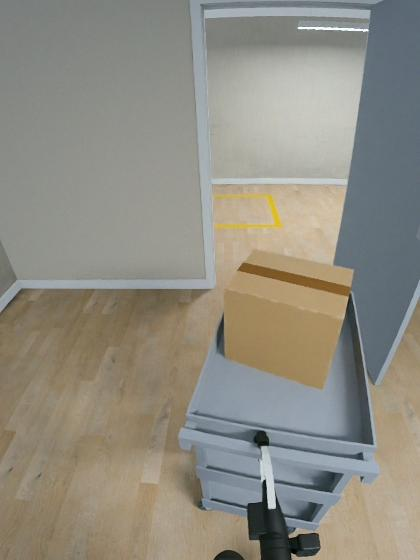

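Request:
move(r1={"base":{"translate_m":0.6,"strafe_m":-0.05},"contact_limits":{"translate_m":0.6}}, cameras=[], blocking=false)

Request:
wait(seconds=10, cameras=["r1_head_camera"])

Scene clock: 703.13 s.
move: r1 moving
r1.base_odometry: x=-3.562 y=-0.819 heading=+0.791
r1.turned_by_wheels: +0.000
r1.turned_by_imu: +0.000
r1.base_tilt: forward=-1.6 right=+1.3
r1.lidar_m: 0.40 2.29 2.07 2.00 2.11 2.94 3.69 3.80 2.80 2.71 1.59 0.40
r1.base_status: translate_m moving; strafe_m moving
r1.joint_positions: lift_m=+0.686 arm_m=+0.000 wrist_yaw_rad=+0.003 wrist_pitch_rad=+0.007 wrist_roll_rad=+1.569 gripper_m=-0.034
r1.joint_status: not commanded
r1.measured_speeds: translate_m=+0.122 strafe_m=-0.011 rotate_rad=-0.004 lift_m=+0.000 arm_m=+0.000 wrist_yaw_rad=-0.001 wrist_pitch_rad=+0.000 wrist_roll_rad=+0.000
r1.motor_effort: lift_m=+23(23) arm_m=+4(4) wheel_0=+12(12) wheel_1=+5(10) wheel_2=-11(14)
r1.servo_current: wrist_yaw_rad=46(65) wrist_pitch_rad=59(59) wrist_roll_rad=39(65) gripper_m=52(52)
r1.contact_limits: translate_m 0.6
r1.hand_pose: x=+0.4595 y=-0.0867 z=+0.8617 quat_wxyz=(+0.708, +0.706, +0.004, -0.002) (m; r1's base frame)
r1.wrist_depth_mm: - - - 140 196 - - / 1921 392 392 144 203 - - / 1921 415 418 149 209 - - / 1921 442 445 154 216 - - / 1863 477 473 159 224 - - / - 504 500 167 182 1756 - / - 136 166 139 241 133 1308
r2: as last shown
r2.base_tilt: forward=-0.7 right=+0.0
r2.lidar_m: 0.61 0.67 1.13 4.62 4.59 1.95 1.30 1.18 1.23 1.30 1.20 1.01
r2.motor_effort: lift_m=+19(19) arm_m=-7(8) wheel_0=+11(12) wheel_1=-2(3) wheel_2=+14(15)
r2.servo_current: wrist_yaw_rad=85(98) wrist_pitch_rad=46(46) wrist_roll_rad=52(52) gripper_m=104(117)
r2.contact_limits: translate_m 0.8
r2.wrist_depth_mm: - - 245 163 236 231 227 / - - 247 163 236 233 228 / - - 248 164 238 233 229 / - - 249 166 240 236 231 / 1281 866 252 166 240 237 232 / - 866 186 167 181 237 235 / - - 254 - 244 236 236
pictures: none
No camera images: "cameras" was empty.

Scene clock: 706.13 s.
earlier move: r1 done
r1.base_odometry: x=-3.129 y=-0.449 heading=+0.791
r1.turned_by_wheels: +0.000
r1.turned_by_imu: -0.003
r1.base_tilt: forward=-1.6 right=+1.3
r1.lidar_m: 0.44 1.68 2.12 2.03 2.14 2.97 - 3.75 2.79 1.32 0.35 0.33
r1.base_status: done
r1.joint_positions: lift_m=+0.686 arm_m=+0.000 wrist_yaw_rad=-0.007 wrist_pitch_rad=+0.007 wrist_roll_rad=+1.569 gripper_m=-0.034
r1.joint_status: not commanded
r1.measured_speeds: all 0
r1.motor_effort: lift_m=+23(23) arm_m=+4(4) wheel_0=+0(12) wheel_1=+0(10) wheel_2=-1(18)
r1.servo_current: wrist_yaw_rad=46(78) wrist_pitch_rad=46(59) wrist_roll_rad=39(72) gripper_m=52(59)
r1.contact_limits: translate_m 0.6
r1.hand_pose: x=+0.4586 y=-0.0894 z=+0.8617 quat_wxyz=(+0.708, +0.706, +0.000, -0.005) (m; r1's base frame)
r1.wrist_depth_mm: 340 340 336 - 145 145 - / - 377 384 - 156 154 - / - 439 436 104 172 169 - / - - 512 113 191 591 - / - - - - 216 1661 1308 / - - 182 - 179 1430 1229 / - 136 159 132 291 133 343
r2.base_odometry: x=-4.833 y=+0.172 heading=-1.455
r2.turned_by_wheels: +0.000
r2.turned_by_imu: +0.000
r2.base_tilt: forward=-0.7 right=+0.1
r2.lidar_m: 0.62 0.65 1.34 4.58 4.59 1.94 1.30 1.19 1.24 1.31 1.21 1.04
r2.base_status: not commanded
r2.joint_positions: lift_m=+0.900 arm_m=+0.220 wrist_yaw_rad=+0.696 wrist_pitch_rad=+0.003 wrist_roll_rad=+0.001 gripper_m=-0.029
r2.joint_status: not commanded
r2.measured_speeds: all 0
r2.motor_effort: lift_m=+19(19) arm_m=-8(8) wheel_0=+11(12) wheel_1=-2(3) wheel_2=+14(15)
r2.servo_current: wrist_yaw_rad=91(104) wrist_pitch_rad=39(46) wrist_roll_rad=46(65) gripper_m=111(117)
r2.contact_limits: translate_m 0.8
r2.hand_pose: x=+0.6685 y=+0.1179 z=+1.0771 quat_wxyz=(+0.940, +0.000, +0.002, +0.341) (m; r2's base frame)
r2.wrist_depth_mm: - - 245 163 235 232 227 / - - 247 163 237 233 229 / - - 249 165 238 234 230 / - - 249 165 240 235 231 / - - 252 166 242 236 233 / - - 186 167 181 237 235 / - - 256 - 244 237 236
wait: 3.00 of 10 s (r1 has come to rest)
pictures: r1_head_camera
Images, in order (width x height): r1_head_camera 420x560.

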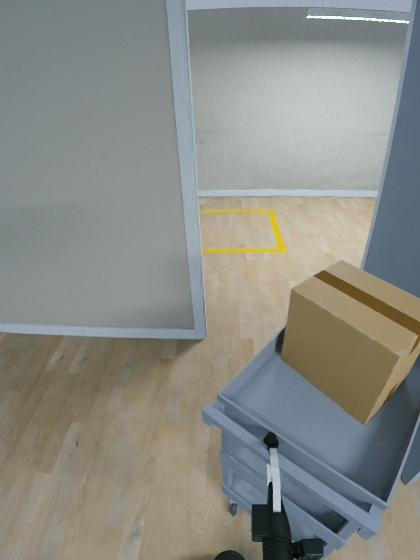

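Request:
move(r1={"base":{"translate_m":-0.15,"strafe_m":-0.42},"contact_limits":{"translate_m":0.6}}, cameras=[], blocking=false)

Request:
wait(seconds=10, cameras=["r1_head_camera"])

Scene clock: 712.20 s.
move: r1 moving
r1.base_odometry: x=-3.115 y=-0.477 heading=+0.792
r1.turned_by_wheels: +0.001
r1.turned_by_imu: +0.001
r1.base_tilt: forward=-1.6 right=+1.3
r1.lidar_m: 0.43 1.71 2.08 2.08 2.19 3.03 - 3.68 2.74 1.27 0.33 0.34
r1.base_status: translate_m moving; strafe_m moving
r1.joint_positions: lift_m=+0.686 arm_m=+0.000 wrist_yaw_rad=+0.003 wrist_pitch_rad=+0.007 wrist_roll_rad=+1.569 gripper_m=-0.034
r1.joint_status: not commanded
r1.measured_speeds: translate_m=-0.042 strafe_m=-0.115 rotate_rad=+0.008 lift_m=+0.000 arm_m=+0.000 wrist_yaw_rad=+0.057 wrist_pitch_rad=+0.000 wrist_roll_rad=+0.000
r1.motor_effort: lift_m=+23(23) arm_m=+3(4) wheel_0=+11(11) wheel_1=-9(10) wheel_2=+7(8)
r1.servo_current: wrist_yaw_rad=46(59) wrist_pitch_rad=52(59) wrist_roll_rad=46(59) gripper_m=52(52)
r1.contact_limits: translate_m 0.6
r1.hand_pose: x=+0.4596 y=-0.0864 z=+0.8617 quat_wxyz=(+0.708, +0.706, +0.004, -0.001) (m; r1's base frame)
r1.wrist_depth_mm: 334 334 334 - - 137 - / - 377 382 - 147 148 - / - 445 442 - 165 165 - / - - - 105 185 1499 - / - - - 117 213 1537 1308 / - - 180 - 182 1430 1229 / - 136 165 146 179 340 353
r2: as last shown
r2.base_tilt: forward=-0.6 right=+0.1
r2.lidar_m: 0.62 0.65 1.31 4.59 4.59 1.95 1.30 1.18 1.21 1.32 1.20 1.04
r2.servo_current: wrist_yaw_rad=98(98) wrist_pitch_rad=39(46) wrist_roll_rad=39(59) gripper_m=117(117)
r2.contact_limits: translate_m 0.8
r2.wrist_depth_mm: - - 245 163 236 231 227 / - - 247 163 237 232 229 / - - 248 164 239 234 231 / - - 249 166 240 235 232 / - 1205 252 166 241 236 233 / - - 186 166 180 237 235 / - - 256 - 244 238 236
pictures: none
No camera images: "cameras" was empty.

Scene clock: 714.67 s.
earlier move: r1 done
r1.base_odometry: x=-2.935 y=-0.850 heading=+0.791
r1.turned_by_wheels: +0.000
r1.turned_by_imu: -0.001
r1.base_tilt: forward=-1.6 right=+1.3
r1.lidar_m: 0.38 0.40 2.54 2.45 2.57 3.57 4.14 3.17 2.35 2.26 0.98 0.43
r1.base_status: done
r1.joint_positions: lift_m=+0.686 arm_m=+0.000 wrist_yaw_rad=+0.005 wrist_pitch_rad=+0.007 wrist_roll_rad=+1.569 gripper_m=-0.034
r1.joint_status: not commanded
r1.measured_speeds: all 0
r1.motor_effort: lift_m=+23(23) arm_m=-3(4) wheel_0=+2(20) wheel_1=+1(11) wheel_2=+5(11)
r1.servo_current: wrist_yaw_rad=33(72) wrist_pitch_rad=52(59) wrist_roll_rad=59(65) gripper_m=46(59)
r1.contact_limits: translate_m 0.6
r1.hand_pose: x=+0.4597 y=-0.0859 z=+0.8617 quat_wxyz=(+0.708, +0.706, +0.004, -0.001) (m; r1's base frame)
r1.wrist_depth_mm: - 603 - 218 220 - - / - 413 436 163 223 - - / - 421 427 165 225 - - / - 442 445 167 227 - - / - 462 462 228 231 - - / - 492 477 182 231 - - / 1537 492 163 145 235 - -
r2.base_odometry: x=-4.833 y=+0.172 heading=-1.455
r2.turned_by_wheels: +0.000
r2.turned_by_imu: +0.000
r2.base_tilt: forward=-0.6 right=+0.0
r2.lidar_m: 0.63 0.66 0.75 4.58 4.58 1.98 1.30 1.19 1.21 1.30 1.20 1.05
r2.base_status: not commanded
r2.joint_positions: lift_m=+0.900 arm_m=+0.220 wrist_yaw_rad=+0.696 wrist_pitch_rad=+0.003 wrist_roll_rad=+0.001 gripper_m=-0.029
r2.joint_status: not commanded
r2.measured_speeds: all 0
r2.motor_effort: lift_m=+19(19) arm_m=-7(8) wheel_0=+11(12) wheel_1=-2(3) wheel_2=+15(15)
r2.servo_current: wrist_yaw_rad=104(104) wrist_pitch_rad=46(46) wrist_roll_rad=39(59) gripper_m=111(117)
r2.contact_limits: translate_m 0.8
r2.hand_pose: x=+0.6685 y=+0.1179 z=+1.0771 quat_wxyz=(+0.940, +0.000, +0.002, +0.341) (m; r2's base frame)
r2.wrist_depth_mm: - - 245 163 236 231 229 / - - 246 163 236 232 229 / - - 248 164 238 234 230 / - - 249 165 240 235 232 / - - 251 166 241 236 232 / 732 - 186 167 180 237 235 / 668 - 255 - 243 237 236
wait: 2.47 of 10 s (r1 has come to rest)
pictures: r1_head_camera
Images, in order (width x height): r1_head_camera 420x560.

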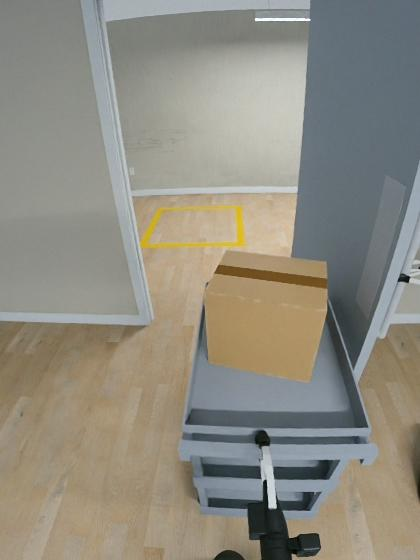

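Request:
move(r1={"base":{"translate_m":0.05,"strafe_m":-0.14},"contact_limits":{"translate_m":0.5}}, cameras=[], blocking=false)

Request:
wait(seconds=10, cameras=[])

Request:
move(r1={"base":{"translate_m":0.3,"strafe_m":0.07},"contact_limits":{"translate_m":0.5}}, cameras=[], blocking=false)

Request:
wait(seconds=10, cameras=["r1_head_camera"])

Scene clock: 731.93 s.
move: r1 moving
r1.base_odometry: x=-2.907 y=-0.864 heading=+0.791
r1.turned_by_wheels: +0.000
r1.turned_by_imu: +0.000
r1.base_tilt: forward=-1.6 right=+1.3
r1.lidar_m: 0.39 0.41 2.55 2.48 2.63 3.65 4.16 3.10 2.33 2.24 0.93 0.42
r1.base_status: translate_m moving; strafe_m moving
r1.joint_positions: lift_m=+0.686 arm_m=+0.000 wrist_yaw_rad=+0.005 wrist_pitch_rad=+0.007 wrist_roll_rad=+1.569 gripper_m=-0.034
r1.joint_status: not commanded
r1.measured_speeds: translate_m=+0.041 strafe_m=-0.116 rotate_rad=-0.011 lift_m=+0.000 arm_m=+0.000 wrist_yaw_rad=+0.000 wrist_pitch_rad=+0.000 wrist_roll_rad=+0.000
r1.motor_effort: lift_m=+23(23) arm_m=+4(4) wheel_0=+17(18) wheel_1=-4(7) wheel_2=-7(7)
r1.servo_current: wrist_yaw_rad=46(59) wrist_pitch_rad=59(59) wrist_roll_rad=46(65) gripper_m=52(59)
r1.contact_limits: translate_m 0.5
r1.hand_pose: x=+0.4597 y=-0.0859 z=+0.8617 quat_wxyz=(+0.708, +0.706, +0.004, -0.001) (m; r1's base frame)
r1.wrist_depth_mm: 559 559 559 220 222 - - / - - - 223 224 - - / - 415 424 165 225 - - / - 436 439 166 227 - - / - 455 455 168 228 - - / - 484 469 182 230 - - / - 492 166 142 233 132 -
r2: as last shown
r2.base_tilt: forward=-0.7 right=+0.1
r2.lidar_m: 0.61 0.64 0.71 4.61 4.58 1.97 1.28 1.15 1.20 1.31 1.21 1.05
r2.motor_effort: lift_m=+19(19) arm_m=-8(8) wheel_0=+12(12) wheel_1=-2(3) wheel_2=+14(15)
r2.servo_current: wrist_yaw_rad=91(91) wrist_pitch_rad=33(46) wrist_roll_rad=39(59) gripper_m=111(111)
r2.contact_limits: translate_m 0.8
r2.wrist_depth_mm: - - 245 163 236 231 227 / - - 247 164 237 233 229 / - - 249 164 238 234 230 / - - 249 166 240 236 232 / - - 251 166 240 236 233 / 723 - 186 167 181 237 234 / 654 544 255 - 244 237 236
pictures: none
No camera images: "cameras" was empty.

Scene clock: 733.27 s.
earlier move: r1 done
r1.base_odometry: x=-2.801 y=-0.913 heading=+0.792
r1.turned_by_wheels: +0.000
r1.turned_by_imu: +0.000
r1.base_tilt: forward=-1.6 right=+1.3
r1.lidar_m: 0.36 0.37 2.49 2.59 2.74 3.81 4.22 2.93 2.18 0.95 0.83 0.44
r1.base_status: done
r1.joint_positions: lift_m=+0.686 arm_m=+0.000 wrist_yaw_rad=+0.004 wrist_pitch_rad=+0.007 wrist_roll_rad=+1.569 gripper_m=-0.034
r1.joint_status: not commanded
r1.measured_speeds: all 0
r1.motor_effort: lift_m=+23(23) arm_m=+4(4) wheel_0=+7(18) wheel_1=+2(7) wheel_2=-6(8)
r1.servo_current: wrist_yaw_rad=46(72) wrist_pitch_rad=59(59) wrist_roll_rad=52(65) gripper_m=52(59)
r1.contact_limits: translate_m 0.5
r1.hand_pose: x=+0.4596 y=-0.0863 z=+0.8617 quat_wxyz=(+0.708, +0.706, +0.004, -0.001) (m; r1's base frame)
r1.wrist_depth_mm: 439 439 442 239 240 455 455 / 477 492 512 - 236 549 - / - 427 430 174 236 - - / - 433 436 171 234 - - / - 452 445 229 230 - - / - 455 452 168 227 - - / - 459 180 141 224 - -
r2.base_odometry: x=-4.834 y=+0.172 heading=-1.456
r2.turned_by_wheels: -0.001
r2.turned_by_imu: -0.001
r2.base_tilt: forward=-0.7 right=+0.0
r2.lidar_m: 0.60 0.59 0.80 4.60 4.59 1.98 1.27 1.19 1.21 1.31 1.21 1.03
r2.base_status: not commanded
r2.joint_positions: lift_m=+0.900 arm_m=+0.220 wrist_yaw_rad=+0.696 wrist_pitch_rad=+0.003 wrist_roll_rad=+0.001 gripper_m=-0.029
r2.joint_status: not commanded
r2.measured_speeds: all 0
r2.motor_effort: lift_m=+19(19) arm_m=-4(8) wheel_0=+6(12) wheel_1=+1(3) wheel_2=+3(15)
r2.servo_current: wrist_yaw_rad=98(98) wrist_pitch_rad=39(46) wrist_roll_rad=59(59) gripper_m=98(111)
r2.contact_limits: translate_m 0.8
r2.hand_pose: x=+0.6683 y=+0.1178 z=+1.0771 quat_wxyz=(+0.940, +0.000, +0.002, +0.341) (m; r2's base frame)
r2.wrist_depth_mm: - - 234 152 227 223 220 / - - 236 156 227 224 221 / - - 237 156 229 227 224 / - - 238 155 231 228 223 / - - 241 157 233 230 226 / - - 183 157 180 229 229 / 535 525 242 - 236 229 229
wait: 1.33 of 10 s (r1 has come to rest)
pictures: none
No camera images: "cameras" was empty.

Scene clock: 733.77 s.
move: r1 moving
r1.base_odometry: x=-2.784 y=-0.886 heading=+0.792
r1.turned_by_wheels: +0.001
r1.turned_by_imu: +0.001
r1.base_tilt: forward=-1.6 right=+1.3
r1.lidar_m: 0.39 0.42 2.46 2.57 2.71 3.83 - 2.96 2.23 0.92 0.78 0.43
r1.base_status: translate_m moving; strafe_m moving
r1.joint_positions: lift_m=+0.686 arm_m=+0.000 wrist_yaw_rad=+0.003 wrist_pitch_rad=+0.007 wrist_roll_rad=+1.569 gripper_m=-0.034
r1.joint_status: not commanded
r1.measured_speeds: translate_m=+0.122 strafe_m=+0.028 rotate_rad=+0.000 lift_m=+0.000 arm_m=+0.000 wrist_yaw_rad=+0.000 wrist_pitch_rad=+0.000 wrist_roll_rad=+0.000
r1.motor_effort: lift_m=+23(23) arm_m=+4(4) wheel_0=+10(15) wheel_1=+10(11) wheel_2=-13(17)
r1.servo_current: wrist_yaw_rad=39(59) wrist_pitch_rad=52(59) wrist_roll_rad=52(59) gripper_m=46(59)
r1.contact_limits: translate_m 0.5
r1.hand_pose: x=+0.4595 y=-0.0867 z=+0.8617 quat_wxyz=(+0.708, +0.706, +0.004, -0.002) (m; r1's base frame)
r1.wrist_depth_mm: 413 413 418 237 239 424 430 / 484 504 517 - 236 564 - / - 427 430 173 233 - - / - 430 439 171 233 - - / - 445 445 228 230 - - / - 455 452 183 226 - - / - 459 181 160 225 133 -
r2: as last shown
r2.turned_by_wheels: +0.000
r2.turned_by_imu: +0.000
r2.lidar_m: 0.60 0.63 0.81 4.60 4.58 1.96 1.26 1.18 1.21 1.32 1.20 1.04
r2.motor_effort: lift_m=+19(19) arm_m=-4(4) wheel_0=+6(7) wheel_1=+1(2) wheel_2=+4(4)
r2.servo_current: wrist_yaw_rad=85(104) wrist_pitch_rad=39(46) wrist_roll_rad=39(59) gripper_m=98(104)
r2.contact_limits: translate_m 0.8
r2.wrist_depth_mm: - - 234 152 227 224 220 / - - 235 156 228 224 222 / - - 236 156 229 226 224 / - - 238 156 230 228 224 / - - 240 157 233 229 226 / - - 183 157 180 230 227 / 535 517 243 - 235 230 229
pictures: none
No camera images: "cameras" was empty.

Scene clock: 735.77 s.
earlier move: r1 done
r1.base_odometry: x=-2.640 y=-0.651 heading=+0.791
r1.turned_by_wheels: -0.001
r1.turned_by_imu: +0.000
r1.base_tilt: forward=-1.6 right=+1.3
r1.lidar_m: 0.39 1.56 2.10 2.52 2.63 3.69 - 3.06 2.31 0.81 0.54 0.43
r1.base_status: done
r1.joint_positions: lift_m=+0.686 arm_m=+0.000 wrist_yaw_rad=-0.002 wrist_pitch_rad=+0.007 wrist_roll_rad=+1.569 gripper_m=-0.034
r1.joint_status: not commanded
r1.measured_speeds: all 0
r1.motor_effort: lift_m=+23(23) arm_m=+4(4) wheel_0=-1(15) wheel_1=+0(11) wheel_2=-3(17)
r1.servo_current: wrist_yaw_rad=39(65) wrist_pitch_rad=52(59) wrist_roll_rad=52(65) gripper_m=52(59)
r1.contact_limits: translate_m 0.5
r1.hand_pose: x=+0.4591 y=-0.0881 z=+0.8617 quat_wxyz=(+0.708, +0.706, +0.002, -0.003) (m; r1's base frame)
r1.wrist_depth_mm: 442 427 433 235 236 436 430 / 539 549 525 - 235 539 - / - 427 430 233 233 - - / - 436 439 230 231 - - / - 449 449 230 230 - - / - 462 206 169 182 - - / - 473 473 142 229 - -
r2.base_odometry: x=-4.834 y=+0.172 heading=-1.456
r2.turned_by_wheels: +0.000
r2.turned_by_imu: +0.000
r2.base_tilt: forward=-0.6 right=+0.1
r2.lidar_m: 0.61 0.64 0.82 4.58 4.58 1.97 1.30 1.18 1.20 1.33 1.22 1.06
r2.base_status: not commanded
r2.joint_positions: lift_m=+0.900 arm_m=+0.220 wrist_yaw_rad=+0.696 wrist_pitch_rad=+0.003 wrist_roll_rad=+0.001 gripper_m=-0.029
r2.joint_status: not commanded
r2.measured_speeds: all 0
r2.motor_effort: lift_m=+19(19) arm_m=-4(5) wheel_0=+7(7) wheel_1=+1(2) wheel_2=+4(5)
r2.servo_current: wrist_yaw_rad=85(104) wrist_pitch_rad=39(52) wrist_roll_rad=52(59) gripper_m=104(104)
r2.contact_limits: translate_m 0.8
r2.hand_pose: x=+0.6683 y=+0.1178 z=+1.0771 quat_wxyz=(+0.940, +0.000, +0.002, +0.341) (m; r2's base frame)
r2.wrist_depth_mm: - - 245 163 236 231 226 / - - 247 163 236 231 228 / - - 247 164 238 234 230 / - - 249 165 240 236 231 / 707 - 251 165 242 236 233 / 661 647 186 167 180 237 235 / - - 254 - 244 237 236
wait: 2.00 of 10 s (r1 has come to rest)
pictures: r1_head_camera
Images, in order (width x height): r1_head_camera 420x560.

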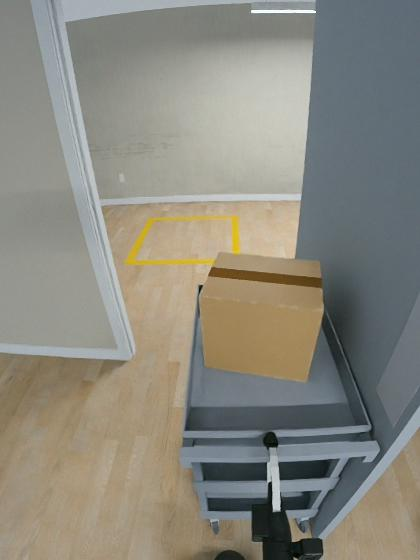

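Request:
move(r1={"base":{"translate_m":-0.05,"strafe_m":0.38},"contact_limits":{"translate_m":0.6}}, cameras=[], blocking=false)

Request:
wait(seconds=10, cameras=[])

Request:
move(r1={"base":{"translate_m":-0.5,"strafe_m":0.28},"contact_limits":{"translate_m":0.6}}, cameras=[], blocking=false)

Request:
wait(seconds=10, cameras=["r1_head_camera"])

Scene clock: 744.57 s.
move: r1 moving
r1.base_odometry: x=-2.667 y=-0.630 heading=+0.791
r1.turned_by_wheels: -0.001
r1.turned_by_imu: -0.001
r1.base_tilt: forward=-1.6 right=+1.3
r1.lidar_m: 0.37 1.54 2.09 2.49 2.59 3.65 - 3.13 2.32 0.84 0.53 0.44
r1.base_status: translate_m moving; strafe_m moving
r1.joint_positions: lift_m=+0.686 arm_m=+0.000 wrist_yaw_rad=-0.005 wrist_pitch_rad=+0.007 wrist_roll_rad=+1.569 gripper_m=-0.034
r1.joint_status: not commanded
r1.measured_speeds: translate_m=-0.016 strafe_m=+0.130 rotate_rad=+0.003 lift_m=+0.000 arm_m=+0.000 wrist_yaw_rad=+0.000 wrist_pitch_rad=+0.000 wrist_roll_rad=+0.000
r1.motor_effort: lift_m=+23(23) arm_m=-4(4) wheel_0=-16(17) wheel_1=+7(8) wheel_2=+0(2)
r1.servo_current: wrist_yaw_rad=46(59) wrist_pitch_rad=46(59) wrist_roll_rad=46(59) gripper_m=52(52)
r1.contact_limits: translate_m 0.6
r1.hand_pose: x=+0.4588 y=-0.0889 z=+0.8617 quat_wxyz=(+0.708, +0.706, +0.001, -0.004) (m; r1's base frame)
r1.wrist_depth_mm: 480 473 477 232 232 480 445 / - - - - 231 - - / - 427 430 230 231 - - / - 436 442 229 231 - - / - 455 452 230 231 - - / - 469 186 169 180 - - / - 473 480 142 230 - -
r2: as last shown
r2.lidar_m: 0.63 0.68 0.86 4.61 4.58 1.95 1.31 1.17 1.21 1.31 1.22 1.08
r2.motor_effort: lift_m=+19(19) arm_m=-4(4) wheel_0=+7(7) wheel_1=+2(2) wheel_2=+4(5)
r2.servo_current: wrist_yaw_rad=85(98) wrist_pitch_rad=46(46) wrist_roll_rad=59(59) gripper_m=91(111)
r2.contact_limits: translate_m 0.8
r2.wrist_depth_mm: - - 244 163 235 231 226 / - - 247 163 236 231 229 / - - 249 164 237 234 230 / - - 250 165 239 235 232 / 723 - 252 166 241 236 233 / 715 699 185 167 180 238 235 / - - 255 - 243 237 236
pictures: none
No camera images: "cameras" was empty.

Scene clock: 746.73 s.
earlier move: r1 done
r1.base_odometry: x=-2.945 y=-0.419 heading=+0.792
r1.turned_by_wheels: +0.001
r1.turned_by_imu: +0.001
r1.base_tilt: forward=-1.6 right=+1.2
r1.lidar_m: 0.44 1.54 2.16 2.14 2.24 3.16 - 3.60 2.68 1.20 0.83 0.37
r1.base_status: done
r1.joint_positions: lift_m=+0.686 arm_m=+0.000 wrist_yaw_rad=-0.002 wrist_pitch_rad=+0.007 wrist_roll_rad=+1.569 gripper_m=-0.034
r1.joint_status: not commanded
r1.measured_speeds: all 0
r1.motor_effort: lift_m=+23(23) arm_m=-4(4) wheel_0=-1(23) wheel_1=+1(8) wheel_2=+3(11)
r1.servo_current: wrist_yaw_rad=39(65) wrist_pitch_rad=52(59) wrist_roll_rad=46(78) gripper_m=46(59)
r1.contact_limits: translate_m 0.6
r1.hand_pose: x=+0.4592 y=-0.0879 z=+0.8617 quat_wxyz=(+0.708, +0.706, +0.002, -0.003) (m; r1's base frame)
r1.wrist_depth_mm: 349 342 343 104 163 163 - / - 375 379 113 174 175 - / - 418 418 119 186 - - / - 484 473 132 202 - - / - - - - 220 1661 - / - - - - 231 1808 1229 / - 135 163 136 178 - 1255
r2.base_odometry: x=-4.834 y=+0.172 heading=-1.456
r2.turned_by_wheels: +0.000
r2.turned_by_imu: +0.000
r2.base_tilt: forward=-0.7 right=+0.0
r2.lidar_m: 0.62 0.63 1.20 4.58 4.57 1.97 1.29 1.18 1.23 1.32 1.23 1.04
r2.base_status: not commanded
r2.joint_positions: lift_m=+0.900 arm_m=+0.220 wrist_yaw_rad=+0.696 wrist_pitch_rad=+0.003 wrist_roll_rad=+0.001 gripper_m=-0.029
r2.joint_status: not commanded
r2.measured_speeds: all 0
r2.motor_effort: lift_m=+19(19) arm_m=-4(5) wheel_0=+6(7) wheel_1=+1(2) wheel_2=+4(5)
r2.servo_current: wrist_yaw_rad=98(104) wrist_pitch_rad=33(46) wrist_roll_rad=46(59) gripper_m=98(111)
r2.contact_limits: translate_m 0.8
r2.hand_pose: x=+0.6683 y=+0.1178 z=+1.0771 quat_wxyz=(+0.940, +0.000, +0.002, +0.341) (m; r2's base frame)
r2.wrist_depth_mm: - - 245 163 236 231 227 / - - 245 163 236 232 229 / - - 249 165 237 232 229 / - - 249 165 240 236 231 / - 1042 251 166 242 236 233 / - - 187 167 180 237 234 / - - 254 - 243 238 236
wait: 2.17 of 10 s (r1 has come to rest)
pictures: none
No camera images: "cameras" was empty.

Scene clock: 747.23 s.
move: r1 moving
r1.base_odometry: x=-2.980 y=-0.429 heading=+0.791
r1.turned_by_wheels: +0.000
r1.turned_by_imu: -0.001
r1.base_tilt: forward=-1.5 right=+1.3
r1.lidar_m: 0.43 1.57 2.19 2.14 2.23 3.12 - 3.61 2.67 1.20 0.43 0.38
r1.base_status: translate_m moving; strafe_m moving
r1.joint_positions: lift_m=+0.686 arm_m=+0.000 wrist_yaw_rad=-0.002 wrist_pitch_rad=+0.007 wrist_roll_rad=+1.569 gripper_m=-0.034
r1.joint_status: not commanded
r1.measured_speeds: translate_m=-0.123 strafe_m=+0.068 rotate_rad=+0.001 lift_m=+0.000 arm_m=+0.000 wrist_yaw_rad=+0.000 wrist_pitch_rad=+0.000 wrist_roll_rad=+0.000
r1.motor_effort: lift_m=+23(23) arm_m=-4(4) wheel_0=-13(16) wheel_1=-4(6) wheel_2=+13(14)
r1.servo_current: wrist_yaw_rad=52(52) wrist_pitch_rad=59(59) wrist_roll_rad=46(52) gripper_m=52(52)
r1.contact_limits: translate_m 0.6
r1.hand_pose: x=+0.4592 y=-0.0879 z=+0.8617 quat_wxyz=(+0.708, +0.706, +0.002, -0.003) (m; r1's base frame)
r1.wrist_depth_mm: 351 345 349 110 169 168 - / - 375 377 119 179 - - / - 418 421 128 192 - - / - 477 469 137 206 - - / - - - - 221 1708 - / - - - 183 181 1618 - / - 135 163 137 258 - 1229
r2: as last shown
r2.base_tilt: forward=-0.7 right=+0.1
r2.lidar_m: 0.62 0.66 1.22 4.61 4.59 1.93 1.29 1.18 1.23 1.33 1.20 1.03
r2.motor_effort: lift_m=+19(19) arm_m=-4(5) wheel_0=+7(7) wheel_1=+1(2) wheel_2=+5(5)
r2.servo_current: wrist_yaw_rad=85(104) wrist_pitch_rad=46(46) wrist_roll_rad=39(46) gripper_m=98(104)
r2.contact_limits: translate_m 0.8
r2.wrist_depth_mm: - - 245 163 236 231 228 / - - 247 163 236 232 229 / - - 248 165 239 234 230 / - - 250 165 240 235 231 / - 1042 251 166 241 236 233 / - 1008 186 166 180 238 234 / - - 254 - 243 237 236
pictures: none
No camera images: "cameras" was empty.

Scene clock: 749.97 s.
earlier move: r1 done
r1.base_odometry: x=-3.496 y=-0.578 heading=+0.792
r1.turned_by_wheels: +0.000
r1.turned_by_imu: +0.002
r1.base_tilt: forward=-1.6 right=+1.2
r1.lidar_m: 0.40 0.50 1.93 1.88 1.98 2.78 3.91 3.94 2.94 2.85 1.32 0.40
r1.base_status: done
r1.joint_positions: lift_m=+0.686 arm_m=+0.000 wrist_yaw_rad=+0.003 wrist_pitch_rad=+0.007 wrist_roll_rad=+1.569 gripper_m=-0.034
r1.joint_status: not commanded
r1.measured_speeds: all 0
r1.motor_effort: lift_m=+23(23) arm_m=-3(4) wheel_0=+2(16) wheel_1=-2(7) wheel_2=+1(16)
r1.servo_current: wrist_yaw_rad=46(72) wrist_pitch_rad=52(59) wrist_roll_rad=59(65) gripper_m=52(59)
r1.contact_limits: translate_m 0.6
r1.hand_pose: x=+0.4595 y=-0.0866 z=+0.8617 quat_wxyz=(+0.708, +0.706, +0.004, -0.002) (m; r1's base frame)
r1.wrist_depth_mm: - - - - 193 - - / 1756 389 392 - 200 - - / 1661 413 415 147 208 - - / 1756 439 445 - 217 - - / - 477 484 159 224 - - / - - 504 169 230 1708 - / - - 163 166 244 1464 1308
r2.base_odometry: x=-4.834 y=+0.172 heading=-1.456
r2.turned_by_wheels: +0.000
r2.turned_by_imu: +0.000
r2.base_tilt: forward=-0.7 right=+0.1
r2.lidar_m: 0.58 0.66 1.34 4.62 4.59 1.95 1.30 1.18 1.23 1.32 1.20 1.05
r2.base_status: not commanded
r2.joint_positions: lift_m=+0.900 arm_m=+0.220 wrist_yaw_rad=+0.696 wrist_pitch_rad=+0.003 wrist_roll_rad=+0.001 gripper_m=-0.029
r2.joint_status: not commanded
r2.measured_speeds: all 0
r2.motor_effort: lift_m=+19(19) arm_m=-4(5) wheel_0=+6(7) wheel_1=+1(2) wheel_2=+4(5)
r2.servo_current: wrist_yaw_rad=91(111) wrist_pitch_rad=39(46) wrist_roll_rad=33(65) gripper_m=91(104)
r2.contact_limits: translate_m 0.8
r2.hand_pose: x=+0.6683 y=+0.1178 z=+1.0771 quat_wxyz=(+0.940, +0.000, +0.002, +0.341) (m; r2's base frame)
r2.wrist_depth_mm: - - 245 163 236 230 227 / - - 247 163 236 233 229 / - - 247 164 238 234 230 / - - 249 166 239 234 232 / 1336 1366 250 166 242 236 232 / - - 183 167 180 237 235 / - - 254 - 245 237 236
wait: 2.73 of 10 s (r1 has come to rest)
pictures: r1_head_camera
Images, in order (width x height): r1_head_camera 420x560.

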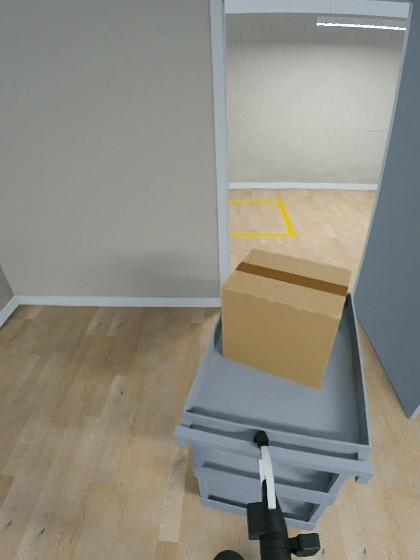

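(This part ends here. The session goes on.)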